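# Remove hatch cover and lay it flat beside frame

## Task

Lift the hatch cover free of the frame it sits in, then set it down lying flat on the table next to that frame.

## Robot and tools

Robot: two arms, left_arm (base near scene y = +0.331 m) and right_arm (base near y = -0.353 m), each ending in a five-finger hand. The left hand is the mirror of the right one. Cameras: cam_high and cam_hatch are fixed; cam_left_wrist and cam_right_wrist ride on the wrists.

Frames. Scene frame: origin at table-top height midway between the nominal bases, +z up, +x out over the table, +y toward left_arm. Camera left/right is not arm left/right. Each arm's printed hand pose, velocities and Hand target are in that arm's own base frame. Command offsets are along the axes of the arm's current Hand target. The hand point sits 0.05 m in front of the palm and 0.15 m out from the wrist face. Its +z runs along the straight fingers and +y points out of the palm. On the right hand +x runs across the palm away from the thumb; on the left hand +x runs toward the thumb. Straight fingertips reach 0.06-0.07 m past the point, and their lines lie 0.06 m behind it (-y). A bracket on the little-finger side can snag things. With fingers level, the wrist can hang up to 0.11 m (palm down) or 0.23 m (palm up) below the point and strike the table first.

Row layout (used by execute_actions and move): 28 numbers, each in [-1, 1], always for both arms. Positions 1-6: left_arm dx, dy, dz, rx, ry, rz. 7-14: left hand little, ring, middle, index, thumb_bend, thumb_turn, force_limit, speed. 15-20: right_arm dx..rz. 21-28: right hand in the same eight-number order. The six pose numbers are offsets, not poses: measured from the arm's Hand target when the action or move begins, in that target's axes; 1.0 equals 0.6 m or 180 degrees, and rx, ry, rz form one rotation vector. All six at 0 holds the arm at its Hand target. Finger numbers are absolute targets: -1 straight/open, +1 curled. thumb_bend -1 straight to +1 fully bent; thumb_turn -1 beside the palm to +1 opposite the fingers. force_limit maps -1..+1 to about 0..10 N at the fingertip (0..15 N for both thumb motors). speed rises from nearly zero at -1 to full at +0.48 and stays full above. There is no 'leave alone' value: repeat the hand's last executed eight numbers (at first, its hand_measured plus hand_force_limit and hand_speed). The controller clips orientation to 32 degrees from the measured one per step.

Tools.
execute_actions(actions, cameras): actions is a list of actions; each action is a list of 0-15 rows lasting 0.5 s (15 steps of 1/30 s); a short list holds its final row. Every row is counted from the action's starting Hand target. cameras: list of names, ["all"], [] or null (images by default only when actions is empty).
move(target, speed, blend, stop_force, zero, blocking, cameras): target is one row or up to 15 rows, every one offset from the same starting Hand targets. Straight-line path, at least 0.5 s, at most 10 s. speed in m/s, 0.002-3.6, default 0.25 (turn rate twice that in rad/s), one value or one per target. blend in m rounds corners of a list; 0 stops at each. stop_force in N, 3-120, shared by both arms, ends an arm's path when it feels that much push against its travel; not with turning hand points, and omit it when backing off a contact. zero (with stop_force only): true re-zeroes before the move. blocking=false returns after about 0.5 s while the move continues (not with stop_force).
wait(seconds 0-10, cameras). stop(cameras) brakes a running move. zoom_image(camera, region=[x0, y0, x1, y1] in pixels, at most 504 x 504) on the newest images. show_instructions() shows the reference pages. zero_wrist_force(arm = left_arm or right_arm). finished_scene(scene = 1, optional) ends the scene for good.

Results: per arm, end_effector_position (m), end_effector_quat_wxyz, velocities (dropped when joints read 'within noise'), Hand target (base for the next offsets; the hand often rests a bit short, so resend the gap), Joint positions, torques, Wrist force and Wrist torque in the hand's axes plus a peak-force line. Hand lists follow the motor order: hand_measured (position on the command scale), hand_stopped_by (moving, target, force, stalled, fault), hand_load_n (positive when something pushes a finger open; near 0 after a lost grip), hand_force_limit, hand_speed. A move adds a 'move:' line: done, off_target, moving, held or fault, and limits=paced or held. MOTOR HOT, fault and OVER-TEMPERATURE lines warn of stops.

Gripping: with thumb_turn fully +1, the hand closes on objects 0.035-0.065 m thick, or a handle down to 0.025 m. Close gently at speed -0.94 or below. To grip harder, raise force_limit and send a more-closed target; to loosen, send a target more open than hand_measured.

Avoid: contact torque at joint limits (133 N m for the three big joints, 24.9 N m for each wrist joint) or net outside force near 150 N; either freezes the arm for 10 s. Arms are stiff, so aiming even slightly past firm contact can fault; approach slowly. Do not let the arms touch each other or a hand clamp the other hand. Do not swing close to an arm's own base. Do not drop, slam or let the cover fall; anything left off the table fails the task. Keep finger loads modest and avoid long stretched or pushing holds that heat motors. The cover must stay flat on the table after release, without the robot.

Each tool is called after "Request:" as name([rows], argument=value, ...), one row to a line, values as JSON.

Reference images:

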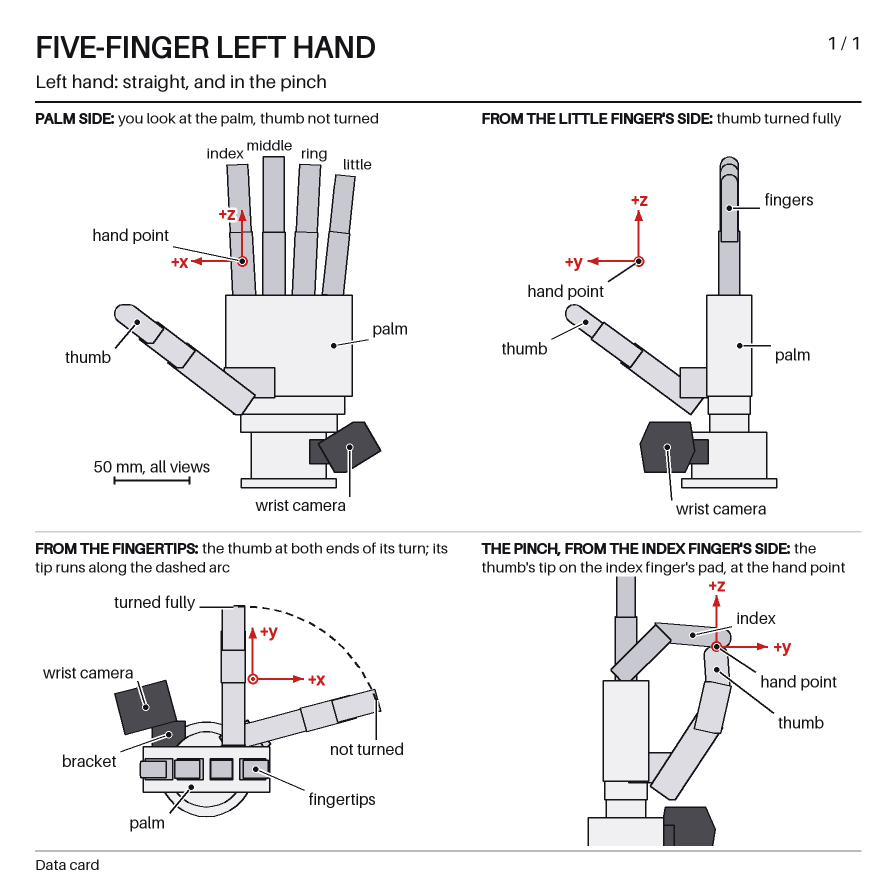

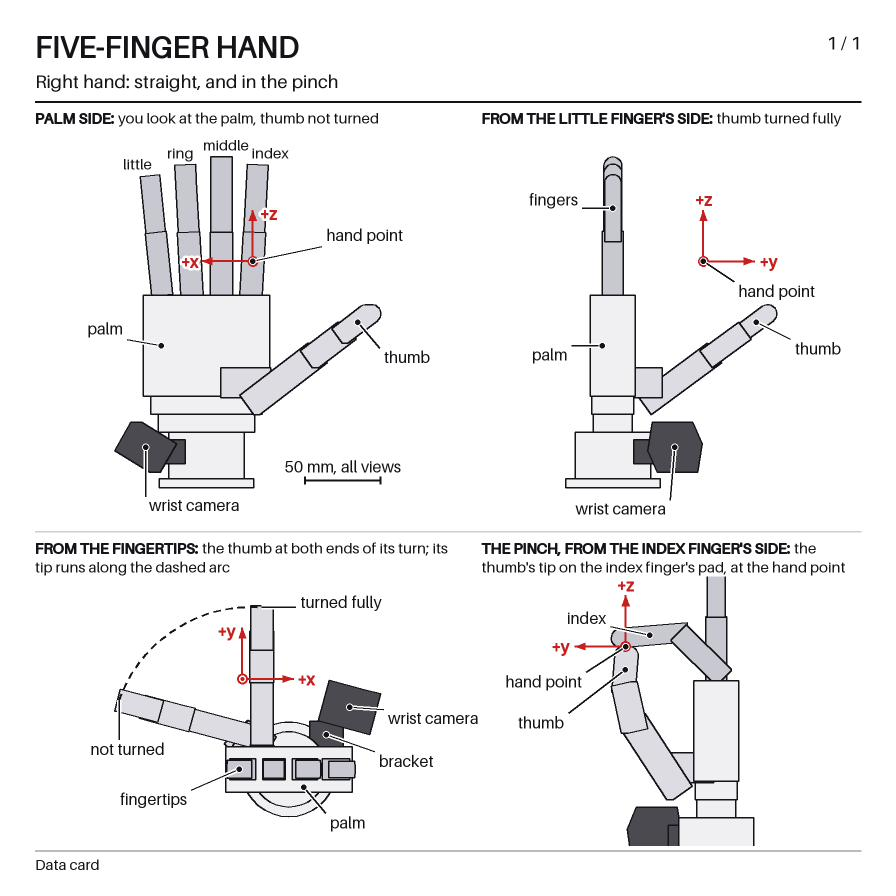

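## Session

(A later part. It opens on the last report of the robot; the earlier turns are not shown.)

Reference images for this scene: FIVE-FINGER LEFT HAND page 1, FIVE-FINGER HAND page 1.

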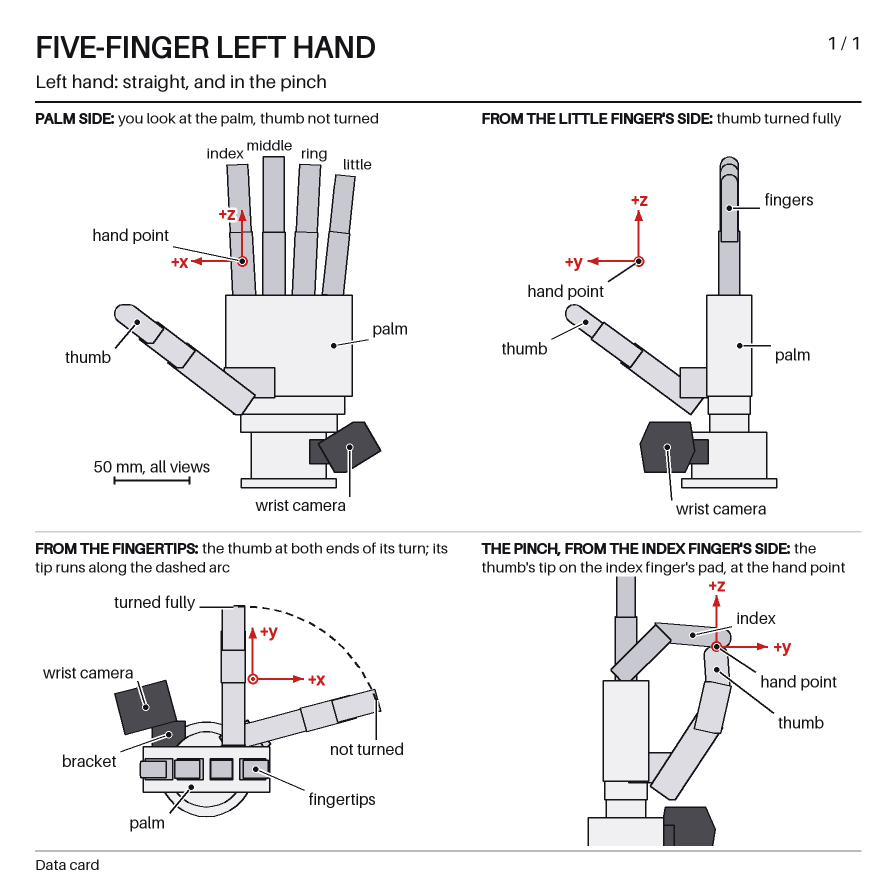

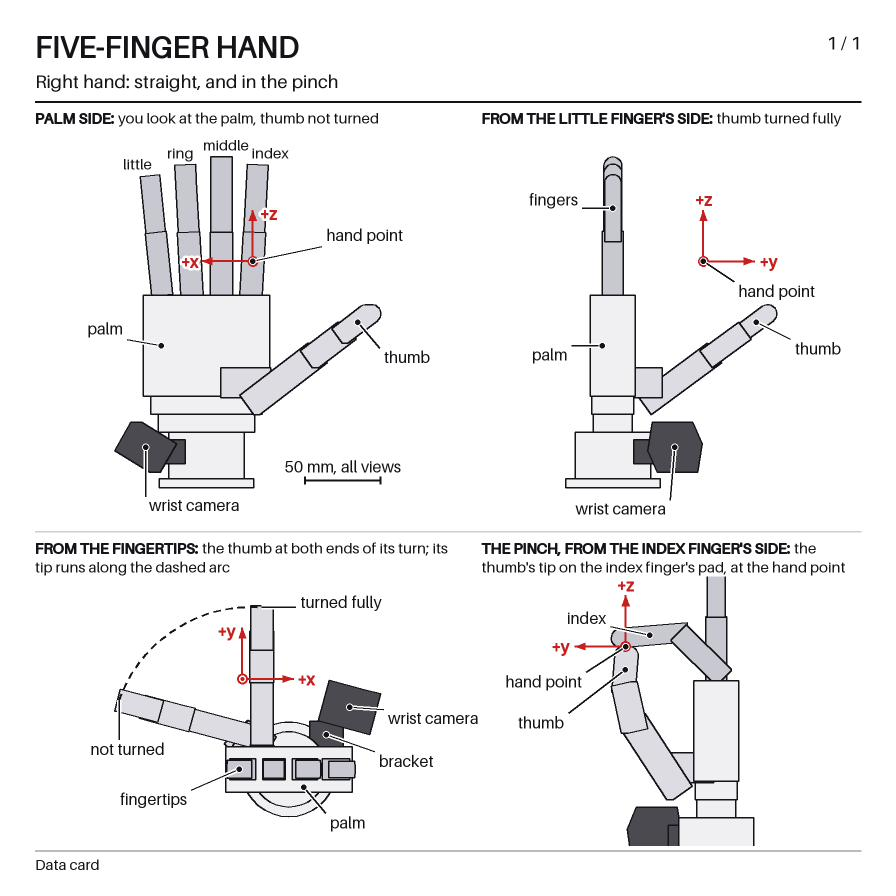

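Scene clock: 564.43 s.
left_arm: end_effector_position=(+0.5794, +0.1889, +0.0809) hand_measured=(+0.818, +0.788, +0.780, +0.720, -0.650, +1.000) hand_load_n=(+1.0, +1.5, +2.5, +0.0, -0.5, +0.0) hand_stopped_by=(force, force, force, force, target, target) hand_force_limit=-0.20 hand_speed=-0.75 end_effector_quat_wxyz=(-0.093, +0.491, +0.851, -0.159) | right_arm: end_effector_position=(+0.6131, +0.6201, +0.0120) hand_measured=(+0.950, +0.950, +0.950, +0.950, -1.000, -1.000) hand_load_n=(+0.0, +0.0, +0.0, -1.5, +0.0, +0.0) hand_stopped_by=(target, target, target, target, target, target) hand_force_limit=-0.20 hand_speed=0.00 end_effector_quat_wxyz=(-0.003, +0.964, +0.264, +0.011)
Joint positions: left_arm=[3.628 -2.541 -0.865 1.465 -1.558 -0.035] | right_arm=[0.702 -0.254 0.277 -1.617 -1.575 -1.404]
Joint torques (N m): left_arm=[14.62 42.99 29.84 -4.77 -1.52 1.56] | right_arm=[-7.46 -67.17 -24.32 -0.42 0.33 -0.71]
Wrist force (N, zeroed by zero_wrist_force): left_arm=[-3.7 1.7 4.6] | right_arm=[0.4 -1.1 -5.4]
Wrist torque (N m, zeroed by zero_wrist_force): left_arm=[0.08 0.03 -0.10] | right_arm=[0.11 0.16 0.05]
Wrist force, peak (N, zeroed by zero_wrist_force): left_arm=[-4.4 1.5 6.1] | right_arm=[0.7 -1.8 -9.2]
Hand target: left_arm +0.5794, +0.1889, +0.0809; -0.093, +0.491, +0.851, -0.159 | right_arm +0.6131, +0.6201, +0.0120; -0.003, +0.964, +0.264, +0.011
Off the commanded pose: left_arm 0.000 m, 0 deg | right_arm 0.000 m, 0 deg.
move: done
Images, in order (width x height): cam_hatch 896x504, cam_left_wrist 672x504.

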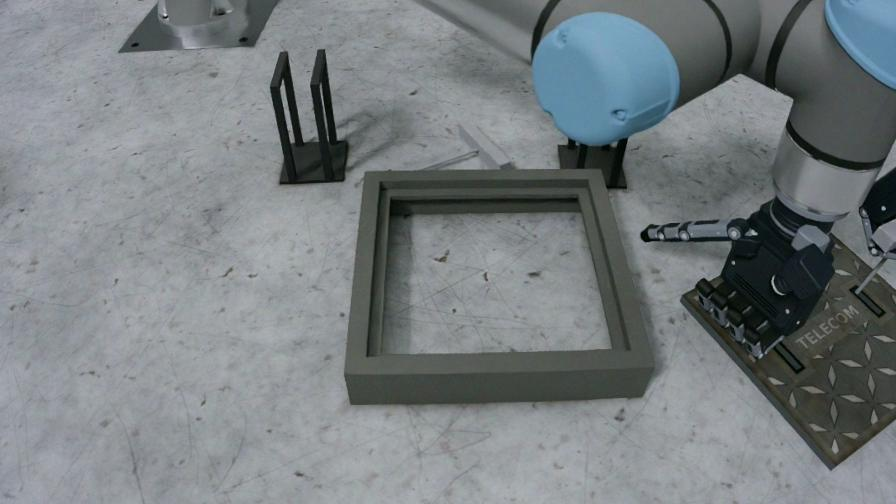

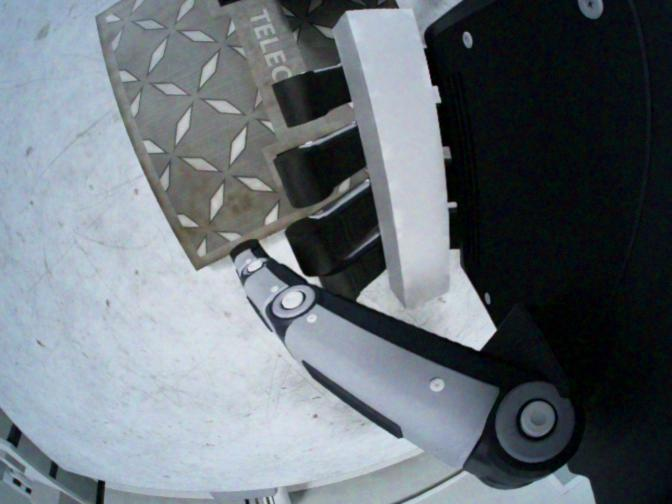

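Request:
move(target=[-0.0013,-0.0389,0.0152,0,0,0,0.92,1,1,0.92,-0.65,1,-0.2,-0.75,0,0,0,0,0,0,0.95,0.95,0.95,0.95,-1,-1,-0.2,0], speed=0.05, cameras=["cam_hatch"])

Request:
zoom_image(camera="cam_hatch", region=[780, 180, 896, 320])

Scene clock: 566.47 s.
left_arm: end_effector_position=(+0.5581, +0.1757, +0.0808) hand_measured=(+0.818, +0.790, +0.780, +0.720, -0.650, +1.000) hand_load_n=(+1.0, +0.0, +0.0, +0.0, +0.0, +0.0) hand_stopped_by=(force, force, force, force, target, target) hand_force_limit=-0.20 hand_speed=-0.75 end_effector_quat_wxyz=(-0.093, +0.491, +0.851, -0.160) | right_arm: end_effector_position=(+0.6131, +0.6201, +0.0120) hand_measured=(+0.950, +0.950, +0.950, +0.950, -1.000, -1.000) hand_load_n=(+0.0, +0.0, +0.0, -1.5, +0.0, +0.0) hand_stopped_by=(target, target, target, target, target, target) hand_force_limit=-0.20 hand_speed=0.00 end_effector_quat_wxyz=(-0.003, +0.964, +0.264, +0.011)
Joint positions: left_arm=[3.625 -2.473 -0.997 1.528 -1.557 -0.038] | right_arm=[0.702 -0.254 0.277 -1.617 -1.575 -1.404]
Joint torques (N m): left_arm=[-13.6 66.46 8.67 -1.04 1.71 -1.51] | right_arm=[-5.66 -67.18 -21.82 -1.31 0.43 -0.35]
Wrist force (N, zeroed by zero_wrist_force): left_arm=[-2.1 1.8 0.0] | right_arm=[-0.7 0.5 -5.3]
Wrist torque (N m, zeroed by zero_wrist_force): left_arm=[0.08 -0.10 0.11] | right_arm=[0.09 0.20 0.02]
Wrist force, peak (N, zeroed by zero_wrist_force): left_arm=[-3.7 1.9 5.0] | right_arm=[0.5 -1.2 -5.7]
Hand target: left_arm +0.5581, +0.1757, +0.0808; -0.093, +0.491, +0.851, -0.159 | right_arm +0.6131, +0.6201, +0.0120; -0.003, +0.964, +0.264, +0.011
Off the commanded pose: left_arm 0.000 m, 0 deg | right_arm 0.000 m, 0 deg.
move: done
Images, in order (width x height): cam_hatch 896x504.

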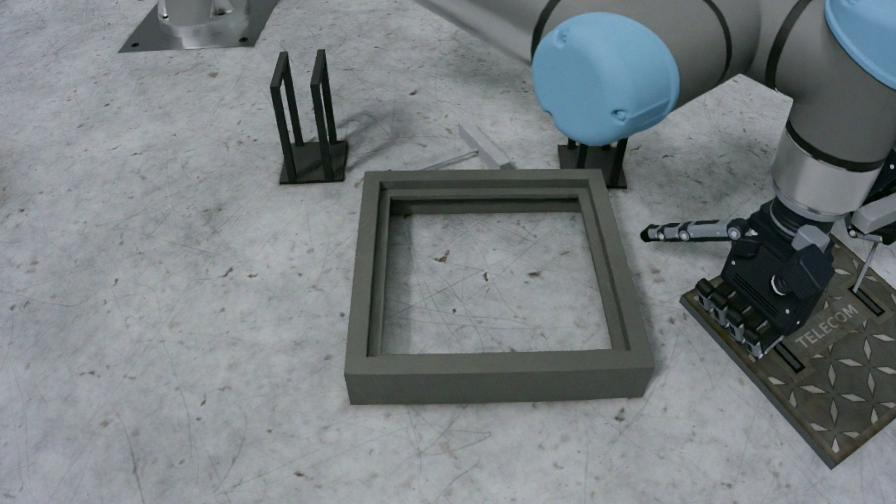

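Scaled by 3.600 from the camera's 896x504 image, which has a finer 1280x720 frame.

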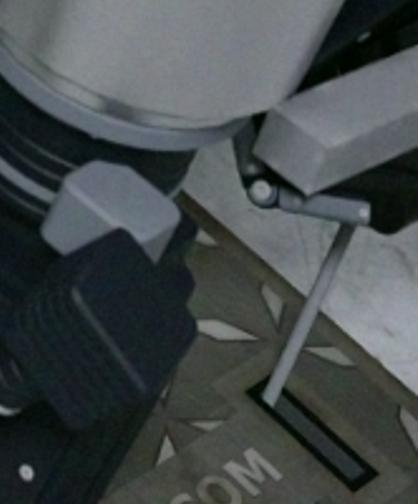

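Request:
move([
  [0.0048,-0.0137,0.0052,0,-0.0302,-0.0778,0.92,1,1,0.92,-0.65,1,-0.2,-0.75,0,0,0,0,0,0,0.95,0.95,0.95,0.95,-1,-1,-0.2,0],
  [0.0057,-0.0280,0.0108,0,-0.0604,-0.1556,0.92,1,1,0.92,-0.65,1,-0.2,-0.75,0,0,0,0,0,0,0.95,0.95,0.95,0.95,-1,-1,-0.2,0],
], speed=0.12, blend=0.01, cameras=["cam_hatch","cam_high","cam_left_wrist"])

Request:
zoom_image(camera="cam_hatch", region=[780, 180, 896, 320])

Request:
zoom_image(camera="cam_high", region=[480, 100, 640, 270])

Scene clock: 569.23 s.
left_arm: end_effector_position=(+0.5408, +0.1697, +0.0809) hand_measured=(+0.818, +0.790, +0.780, +0.720, -0.650, +1.000) hand_load_n=(+0.0, +0.5, +3.0, +0.0, +0.0, +0.0) hand_stopped_by=(force, force, force, force, target, target) hand_force_limit=-0.20 hand_speed=-0.75 end_effector_quat_wxyz=(-0.048, +0.254, +0.950, -0.178) | right_arm: end_effector_position=(+0.6131, +0.6201, +0.0120) hand_measured=(+0.950, +0.950, +0.950, +0.950, -1.000, -1.000) hand_load_n=(+0.0, +0.0, +0.5, -1.5, +0.0, +0.0) hand_stopped_by=(target, target, target, target, target, target) hand_force_limit=-0.20 hand_speed=0.00 end_effector_quat_wxyz=(-0.003, +0.964, +0.264, +0.011)
Joint positions: left_arm=[3.666 -2.438 -1.05 1.593 -1.389 -0.494] | right_arm=[0.702 -0.254 0.277 -1.617 -1.575 -1.404]
Joint torques (N m): left_arm=[15.18 65.96 9.97 -1.42 1.32 -1.98] | right_arm=[-3.9 -68.14 -18.81 -3.57 0.39 0.38]
Wrist force (N, zeroed by zero_wrist_force): left_arm=[-4.7 1.6 1.6] | right_arm=[-0.3 -1.4 -6.0]
Wrist torque (N m, zeroed by zero_wrist_force): left_arm=[0.11 -0.13 0.19] | right_arm=[0.11 0.20 0.02]
Wrist force, peak (N, zeroed by zero_wrist_force): left_arm=[-5.0 1.9 1.5] | right_arm=[0.0 -1.6 -6.2]
Hand target: left_arm +0.5408, +0.1697, +0.0809; -0.048, +0.254, +0.950, -0.178 | right_arm +0.6131, +0.6201, +0.0120; -0.003, +0.964, +0.264, +0.011
Off the commanded pose: left_arm 0.000 m, 0 deg | right_arm 0.000 m, 0 deg.
move: done
Images, in order (width x height): cam_high 896x504, cam_hatch 896x504, cam_left_wrist 672x504.

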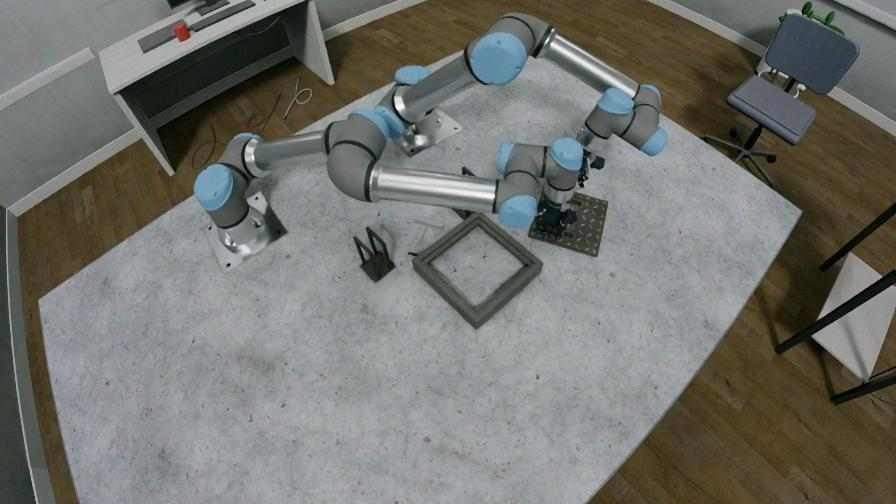

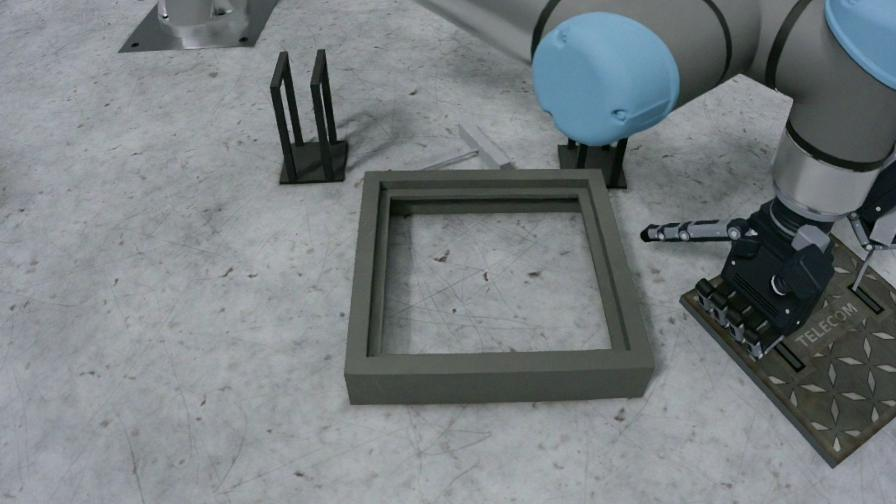

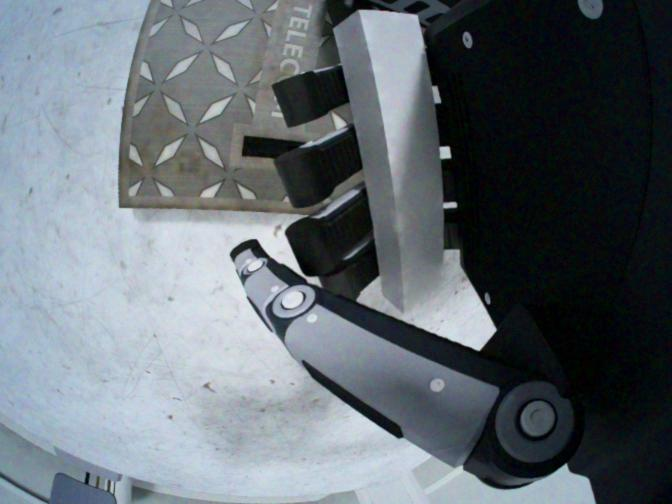

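Scaled by 3.600 from the camera's 896x504 image, which has a finer 1280x720 frame.

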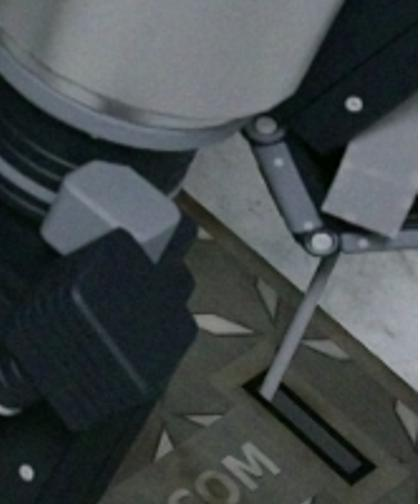

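Scaled by 2.965 from the camera's 896x504 image, which has a finer 1280x720 frame.

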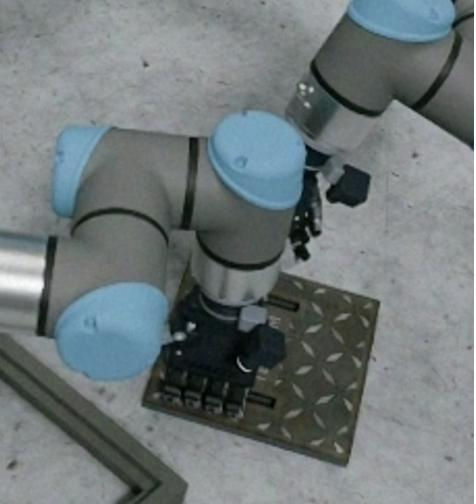

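Request:
move([
  [0.0048,-0.0137,0.0052,0,-0.0302,-0.0778,0.92,1,1,0.92,-0.65,1,-0.2,-0.75,0,0,0,0,0,0,0.95,0.95,0.95,0.95,-1,-1,-0.2,0],
  [0.0057,-0.0280,0.0108,0,-0.0604,-0.1556,0.92,1,1,0.92,-0.65,1,-0.2,-0.75,0,0,0,0,0,0,0.95,0.95,0.95,0.95,-1,-1,-0.2,0],
  [0.0023,-0.0422,0.0163,0,-0.0906,-0.2333,0.92,1,1,0.92,-0.65,1,-0.2,-0.75,0,0,0,0,0,0,0.95,0.95,0.95,0.95,-1,-1,-0.2,0],
  [-0.0050,-0.0557,0.0217,0,-0.1227,-0.3163,0.92,1,1,0.92,-0.65,1,-0.2,-0.75,0,0,0,0,0,0,0.95,0.95,0.95,0.95,-1,-1,-0.2,0],
], speed=0.12, blend=0.01, cameras=["cam_hatch","cam_high","cam_left_wrist"])

Request:
zoom_image(camera="cam_hatch", region=[780, 180, 896, 320])

Request:
zoom_image(camera="cam_left_wrist", region=[220, 60, 420, 260])

Scene clock: 574.53 s.
left_arm: end_effector_position=(+0.5255, +0.1371, +0.0808) hand_measured=(+0.818, +0.790, +0.780, +0.720, -0.650, +1.000) hand_load_n=(+0.0, +0.0, +2.5, +0.0, +0.0, +0.5) hand_stopped_by=(force, force, force, force, target, target) hand_force_limit=-0.20 hand_speed=-0.75 end_effector_quat_wxyz=(+0.049, -0.264, +0.947, -0.177) | right_arm: end_effector_position=(+0.6131, +0.6201, +0.0120) hand_measured=(+0.950, +0.950, +0.950, +0.950, -1.000, -1.000) hand_load_n=(+0.0, +0.0, +0.0, -1.5, +0.0, +0.0) hand_stopped_by=(target, target, target, target, target, target) hand_force_limit=-0.20 hand_speed=0.00 end_effector_quat_wxyz=(-0.003, +0.964, +0.264, +0.011)
Joint positions: left_arm=[3.709 -2.301 -1.216 1.937 -1.202 -1.545] | right_arm=[0.702 -0.254 0.277 -1.617 -1.575 -1.404]
Joint torques (N m): left_arm=[10.06 62.61 10.26 -0.92 -0.8 -2] | right_arm=[-1.37 -67.18 -13.94 -3.66 0.4 1.64]
Wrist force (N, zeroed by zero_wrist_force): left_arm=[-3.3 0.8 0.5] | right_arm=[-0.7 0.2 -4.8]
Wrist torque (N m, zeroed by zero_wrist_force): left_arm=[0.09 -0.16 0.20] | right_arm=[0.06 0.19 0.01]
Wrist force, peak (N, zeroed by zero_wrist_force): left_arm=[-5.0 1.6 1.7] | right_arm=[-0.1 -1.5 -6.4]
Hand target: left_arm +0.5255, +0.1371, +0.0808; +0.049, -0.264, +0.947, -0.177 | right_arm +0.6131, +0.6201, +0.0120; -0.003, +0.964, +0.264, +0.011
Off the commanded pose: left_arm 0.000 m, 0 deg | right_arm 0.000 m, 0 deg.
move: done
Images, in order (width x height): cam_high 896x504, cam_hatch 896x504, cam_left_wrist 672x504.

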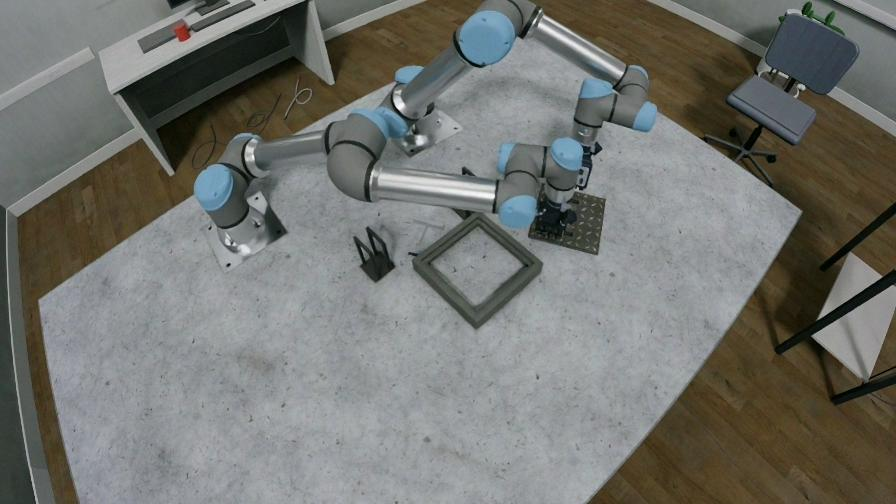

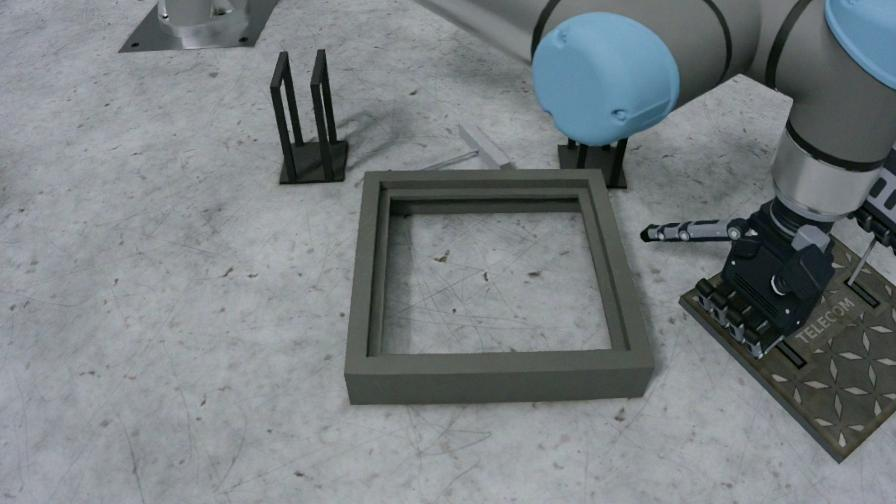

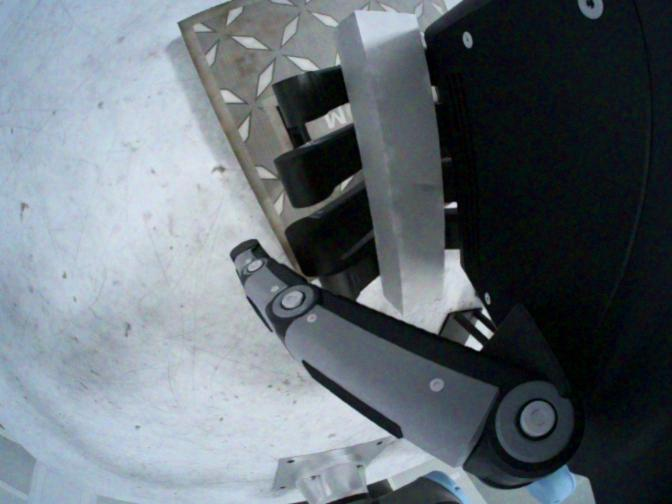

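Scaled by 3.600 from the camera's 896x504 image, which has a finer 1280x720 frame.

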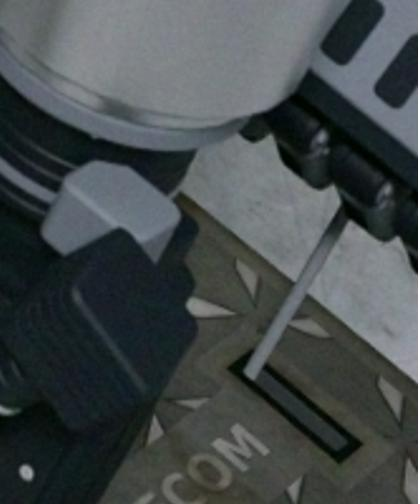

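Scaled by 2.520 from the camera's 672x504 image, which has a finer 960x720 frame.

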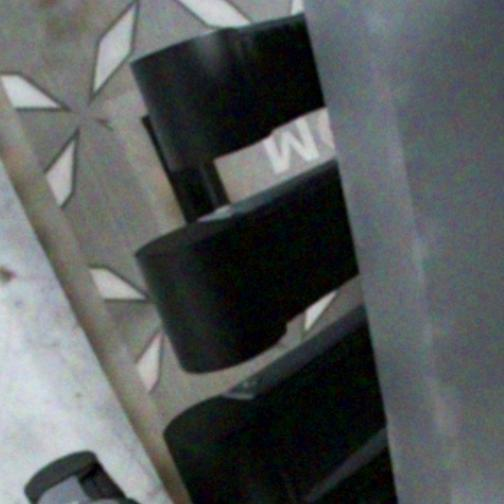

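Request:
move([
  [0,0,0,0,0,0,0.92,1,1,0.92,-0.65,1,-0.2,-0.75,0,0,0.0025,0,0,0,0.95,0.95,0.95,0.95,-1,-1,-0.2,0],
  [-0.0333,0.0004,-0.0002,0,0,0,0.92,1,1,0.92,-0.65,1,-0.2,-0.75,0,0,0.0025,0,0,0,0.95,0.95,0.95,0.95,-1,-1,-0.2,0],
], speed=0.03, cameras=["cam_hatch","cam_left_wrist"])

Request:
zoom_image(camera="cam_hatch", region=[780, 180, 896, 320])

Scene clock: 576.60 s.
left_arm: end_effector_position=(+0.5424, +0.1476, +0.0808) hand_measured=(+0.818, +0.790, +0.780, +0.720, -0.650, +1.000) hand_load_n=(+0.0, +0.0, +0.0, +0.0, +0.0, +0.0) hand_stopped_by=(force, force, force, force, target, target) hand_force_limit=-0.20 hand_speed=-0.75 end_effector_quat_wxyz=(+0.049, -0.264, +0.947, -0.177) | right_arm: end_effector_position=(+0.6131, +0.6201, +0.0104) hand_measured=(+0.950, +0.950, +0.950, +0.950, -1.000, -1.000) hand_load_n=(+0.0, -0.5, -2.0, -8.0, -0.5, +0.0) hand_stopped_by=(target, target, target, target, target, target) hand_force_limit=-0.20 hand_speed=0.00 end_effector_quat_wxyz=(-0.003, +0.964, +0.264, +0.011)
Joint positions: left_arm=[3.709 -2.349 -1.131 1.899 -1.202 -1.545] | right_arm=[0.702 -0.254 0.28 -1.62 -1.575 -1.404]
Joint torques (N m): left_arm=[-14.79 34.13 28.27 -3.54 1.22 -1.2] | right_arm=[-2.63 -41 -4.62 1.27 0.32 0.89]
Wrist force (N, zeroed by zero_wrist_force): left_arm=[-2.4 -1.0 -3.1] | right_arm=[3.8 -5.3 -33.1]
Wrist torque (N m, zeroed by zero_wrist_force): left_arm=[0.05 -0.24 0.25] | right_arm=[0.78 0.34 0.14]
Wrist force, peak (N, zeroed by zero_wrist_force): left_arm=[-2.3 -0.7 -3.4] | right_arm=[4.3 -3.5 -40.3]
Hand target: left_arm +0.5425, +0.1477, +0.0808; +0.049, -0.264, +0.947, -0.177 | right_arm +0.6131, +0.6201, +0.0105; -0.003, +0.964, +0.264, +0.011
Off the commanded pose: left_arm 0.000 m, 0 deg | right_arm 0.000 m, 0 deg.
move: done
Images, in order (width x height): cam_hatch 896x504, cam_left_wrist 672x504.

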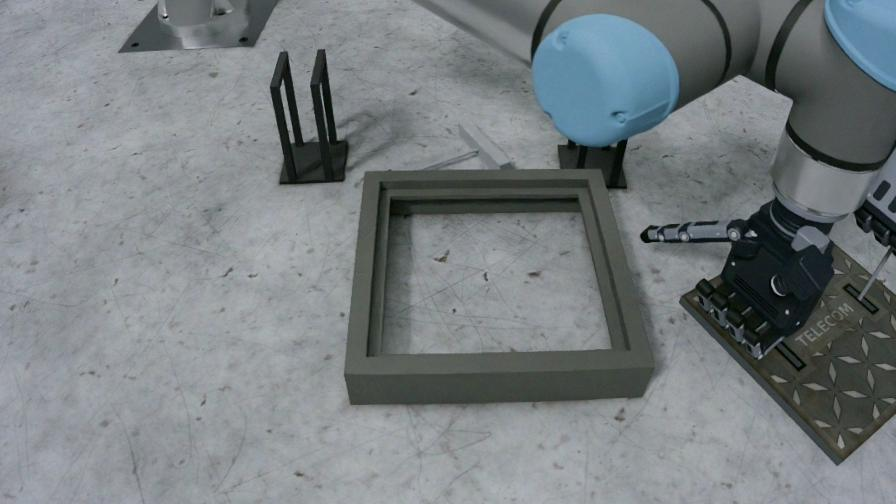

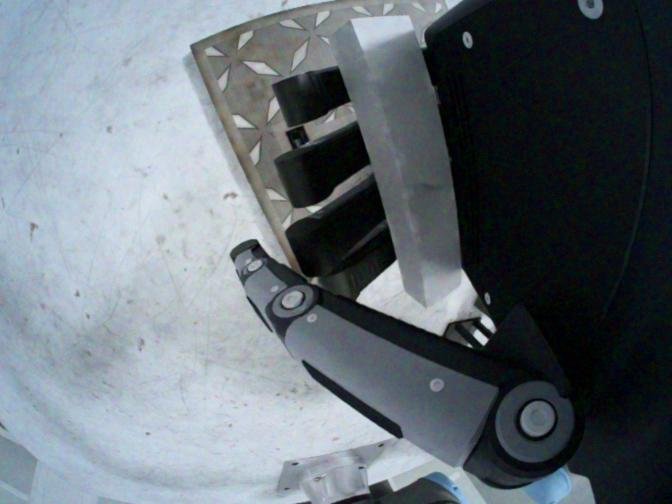

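Scaled by 3.600 from the camera's 896x504 image, which has a finer 1280x720 frame.

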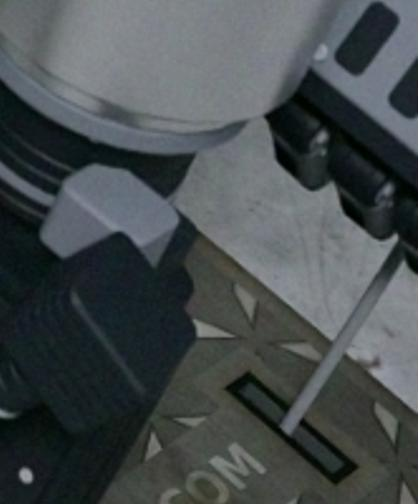

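Request:
move(target=[0.0133,0,0,0,0,0,0.92,1,1,0.92,-0.65,1,-0.2,-0.75,0,0,-0.0500,0,0,0,0.95,0.95,0.95,0.95,-1,-1,-0.2,0], speed=0.05, cameras=["cam_hatch"])

Request:
zoom_image(camera="cam_hatch", region=[780, 180, 896, 320])

Scene clock: 577.83 s.
left_arm: end_effector_position=(+0.5356, +0.1435, +0.0808) hand_measured=(+0.818, +0.790, +0.780, +0.720, -0.650, +1.000) hand_load_n=(+0.5, +0.0, +0.0, +0.0, +0.0, +0.0) hand_stopped_by=(force, force, force, force, target, target) hand_force_limit=-0.20 hand_speed=-0.75 end_effector_quat_wxyz=(+0.049, -0.264, +0.947, -0.177) | right_arm: end_effector_position=(+0.6125, +0.6198, +0.0405) hand_measured=(+0.950, +0.950, +0.950, +0.950, -1.000, -1.000) hand_load_n=(+0.0, +0.0, +0.0, +0.0, +0.0, +0.0) hand_stopped_by=(target, target, target, target, target, target) hand_force_limit=-0.20 hand_speed=0.00 end_effector_quat_wxyz=(-0.003, +0.964, +0.264, +0.012)
Joint positions: left_arm=[3.709 -2.33 -1.166 1.915 -1.202 -1.545] | right_arm=[0.702 -0.258 0.211 -1.548 -1.575 -1.404]
Joint torques (N m): left_arm=[14.02 60.34 8.87 -0.31 -0.79 2.05] | right_arm=[8.96 -61.13 -29.46 -0.71 -0.37 2.13]
Wrist force (N, zeroed by zero_wrist_force): left_arm=[-2.5 -1.0 -3.1] | right_arm=[-0.1 -0.8 -1.3]
Wrist torque (N m, zeroed by zero_wrist_force): left_arm=[0.06 -0.28 0.20] | right_arm=[-0.08 0.13 0.03]
Wrist force, peak (N, zeroed by zero_wrist_force): left_arm=[-2.8 -0.9 -3.3] | right_arm=[3.6 -5.2 -33.0]
Hand target: left_arm +0.5356, +0.1435, +0.0808; +0.049, -0.264, +0.947, -0.177 | right_arm +0.6125, +0.6198, +0.0405; -0.003, +0.964, +0.264, +0.011
Off the commanded pose: left_arm 0.000 m, 0 deg | right_arm 0.000 m, 0 deg.
move: done
Images, in order (width x height): cam_hatch 896x504.

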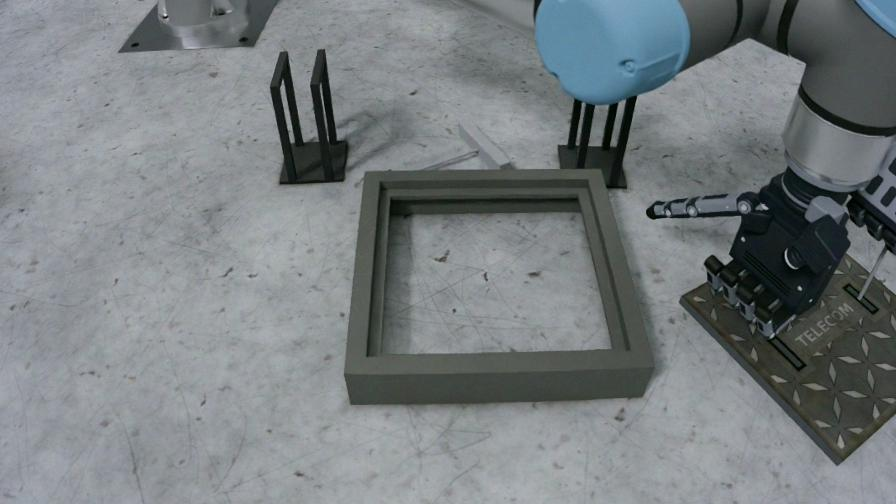

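Scaled by 3.600 from the camera's 896x504 image, which has a finer 1280x720 frame.

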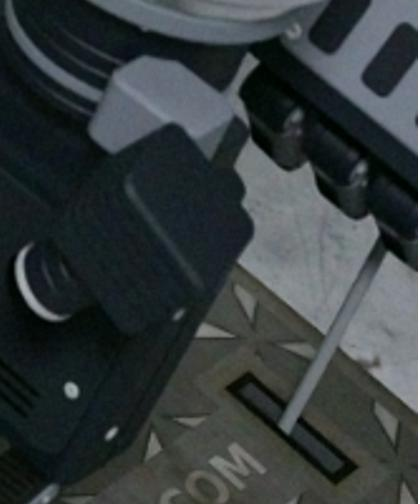

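Rod is mid-slot. Lift the left key.

Request:
move(target=[0,-0.0151,-0.0389,0,0,0,0.92,1,1,0.92,-0.65,1,-0.2,-0.75,0,0,-0.05,0,0,0,0.95,0.95,0.95,0.95,-1,-1,-0.2,0], speed=0.025, stop_force=6, cameras=["cam_hatch","cam_left_wrist"])

Request:
zoom_image(camera="cam_hatch", region=[780, 180, 896, 320])

Scene clock: 580.43 s.
left_arm: end_effector_position=(+0.5356, +0.1435, +0.1059) hand_measured=(+0.818, +0.790, +0.780, +0.720, -0.650, +1.000) hand_load_n=(+0.5, +0.0, +0.5, +0.0, +0.0, +0.0) hand_stopped_by=(force, force, force, force, target, target) hand_force_limit=-0.20 hand_speed=-0.75 end_effector_quat_wxyz=(+0.049, -0.264, +0.947, -0.177) | right_arm: end_effector_position=(+0.6118, +0.6194, +0.0705) hand_measured=(+0.950, +0.950, +0.950, +0.950, -1.000, -1.000) hand_load_n=(+0.0, +0.0, +0.5, +0.0, +0.0, +0.0) hand_stopped_by=(target, target, target, target, target, target) hand_force_limit=-0.20 hand_speed=0.00 end_effector_quat_wxyz=(-0.003, +0.964, +0.264, +0.012)
Joint positions: left_arm=[3.709 -2.309 -1.135 1.863 -1.202 -1.545] | right_arm=[0.702 -0.211 0.037 -1.421 -1.575 -1.404]
Joint torques (N m): left_arm=[-9.73 61.3 28.82 -3.75 1.41 -1.36] | right_arm=[9.47 -61.95 -29.04 -0.72 -0.83 2.08]
Wrist force (N, zeroed by zero_wrist_force): left_arm=[-2.5 0.0 -1.1] | right_arm=[0.1 -1.0 -1.4]
Wrist torque (N m, zeroed by zero_wrist_force): left_arm=[0.02 -0.21 0.18] | right_arm=[-0.11 0.13 0.03]
Wrist force, peak (N, zeroed by zero_wrist_force): left_arm=[-2.7 -0.9 -3.2] | right_arm=[0.1 -1.0 -1.7]
Hand target: left_arm +0.5357, +0.1435, +0.1059; +0.049, -0.264, +0.947, -0.177 | right_arm +0.6119, +0.6194, +0.0705; -0.003, +0.964, +0.264, +0.011
Off the commanded pose: left_arm 0.000 m, 0 deg | right_arm 0.000 m, 0 deg.
move: done
Images, in order (width x height): cam_hatch 896x504, cam_left_wrist 672x504.

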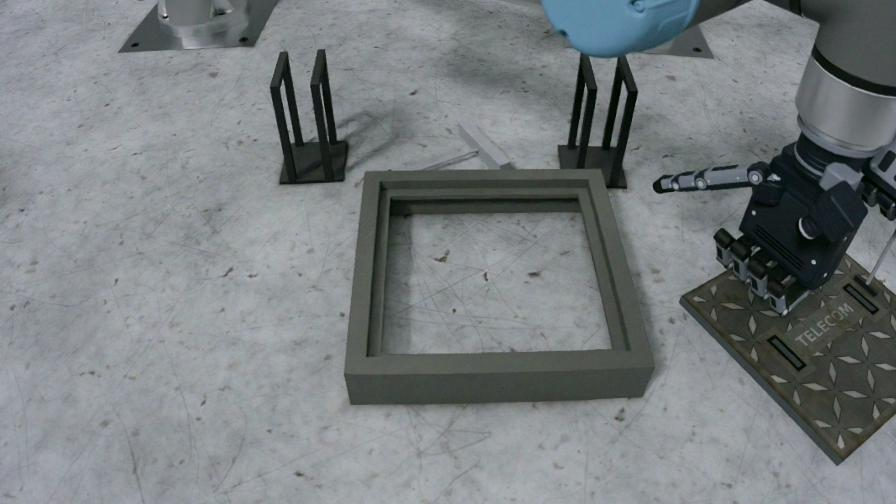

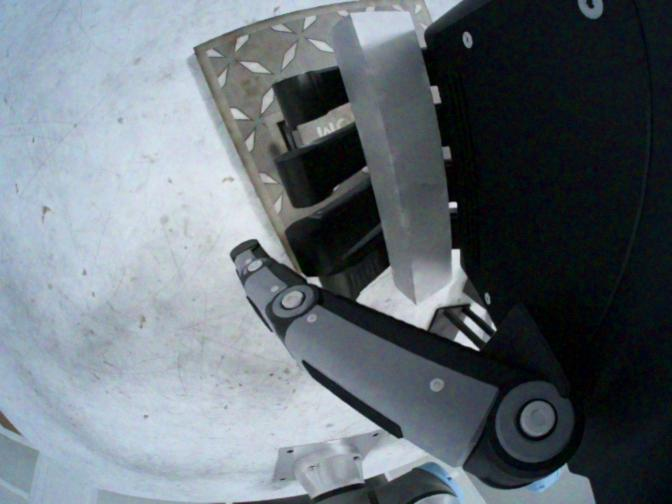

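Scaled by 3.600 from the camera's 896x504 image, which has a finer 1280x720 frame.

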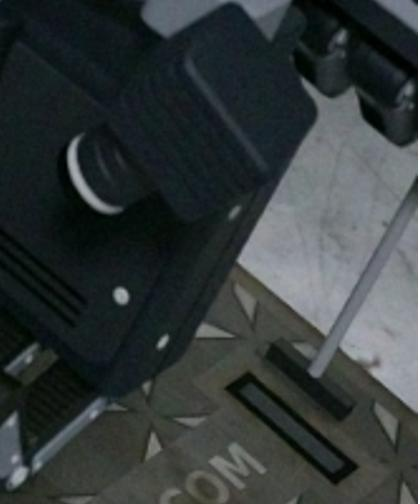

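Request:
move([
  [0,-0.0271,-0.0700,0,0,0,0.92,1,1,0.92,-0.65,1,-0.2,-0.75,-0.1000,0.0800,-0.0700,0,0,0,0.95,0.95,0.95,0.95,-1,-1,-0.2,0],
  [0.3210,0.0828,-0.1123,0,0,0,0.92,1,1,0.92,-0.65,1,-0.2,-0.75,-0.4242,0.3322,-0.2,0,0,0,0.95,0.95,0.95,0.95,-1,-1,-0.2,0],
], speed=0.15, blend=0.02, cameras=["all"])

Scene clock: 584.17 s.
left_arm: end_effector_position=(+0.3343, +0.1045, +0.1509) hand_measured=(+0.818, +0.790, +0.780, +0.720, -0.650, +1.000) hand_load_n=(+0.0, +0.0, +0.5, +0.0, +0.0, +0.0) hand_stopped_by=(force, force, force, force, target, target) hand_force_limit=-0.20 hand_speed=-0.75 end_effector_quat_wxyz=(+0.049, -0.264, +0.947, -0.177) | right_arm: end_effector_position=(+0.4921, +0.3169, +0.1845) hand_measured=(+0.950, +0.950, +0.950, +0.950, -1.000, -1.000) hand_load_n=(+0.0, +0.0, +0.0, +0.0, +0.0, +0.0) hand_stopped_by=(target, target, target, target, target, target) hand_force_limit=-0.20 hand_speed=0.00 end_effector_quat_wxyz=(-0.003, +0.964, +0.264, +0.011)
Joint positions: left_arm=[3.917 -1.808 -1.806 1.954 -1.212 -1.322] | right_arm=[0.45 -1.254 1.601 -1.941 -1.57 -1.655]
Joint torques (N m): left_arm=[14.4 40.46 9.37 -0.56 1.66 1.94] | right_arm=[-8.91 -42.49 -13.65 -4.09 1.57 -2.1]
Wrist force (N, zeroed by zero_wrist_force): left_arm=[-2.4 0.5 -0.5] | right_arm=[0.2 -1.1 -1.3]
Wrist torque (N m, zeroed by zero_wrist_force): left_arm=[0.07 -0.19 -0.01] | right_arm=[-0.10 0.08 0.14]
Wrist force, peak (N, zeroed by zero_wrist_force): left_arm=[-3.1 0.1 -1.4] | right_arm=[0.4 -1.0 -1.8]
Hand target: left_arm +0.3343, +0.1045, +0.1509; +0.049, -0.264, +0.947, -0.177 | right_arm +0.4921, +0.3169, +0.1846; -0.003, +0.964, +0.264, +0.011
Off the commanded pose: left_arm 0.000 m, 0 deg | right_arm 0.000 m, 0 deg.
move: done

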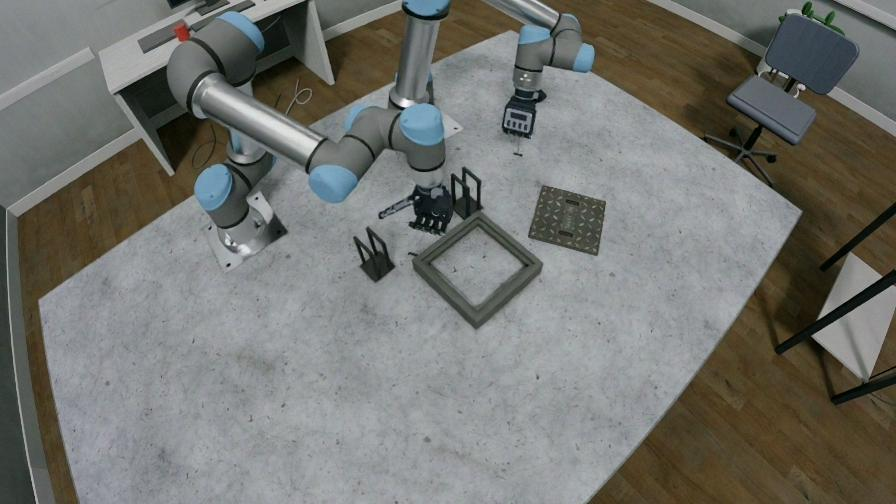

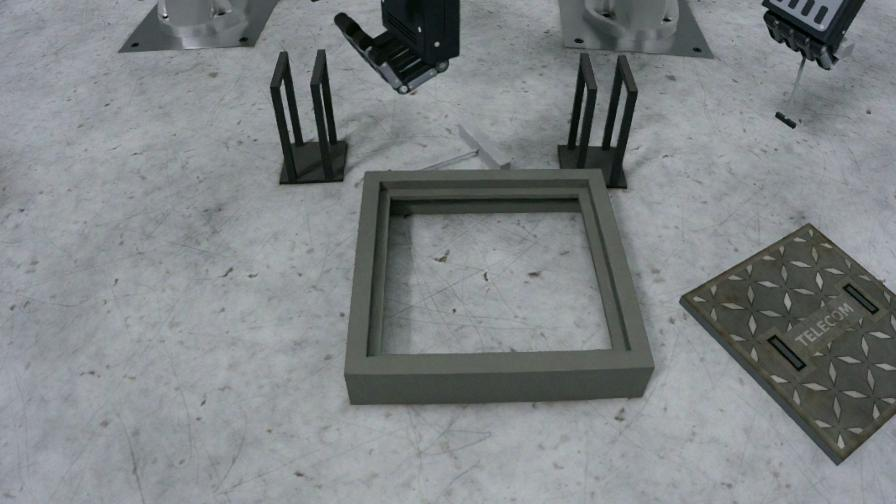

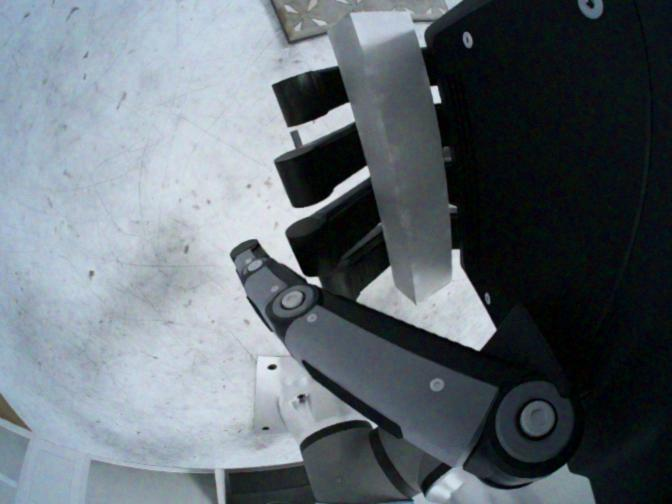

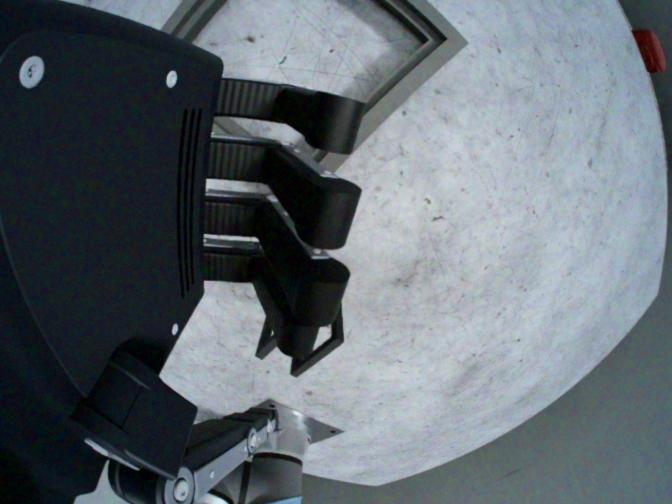

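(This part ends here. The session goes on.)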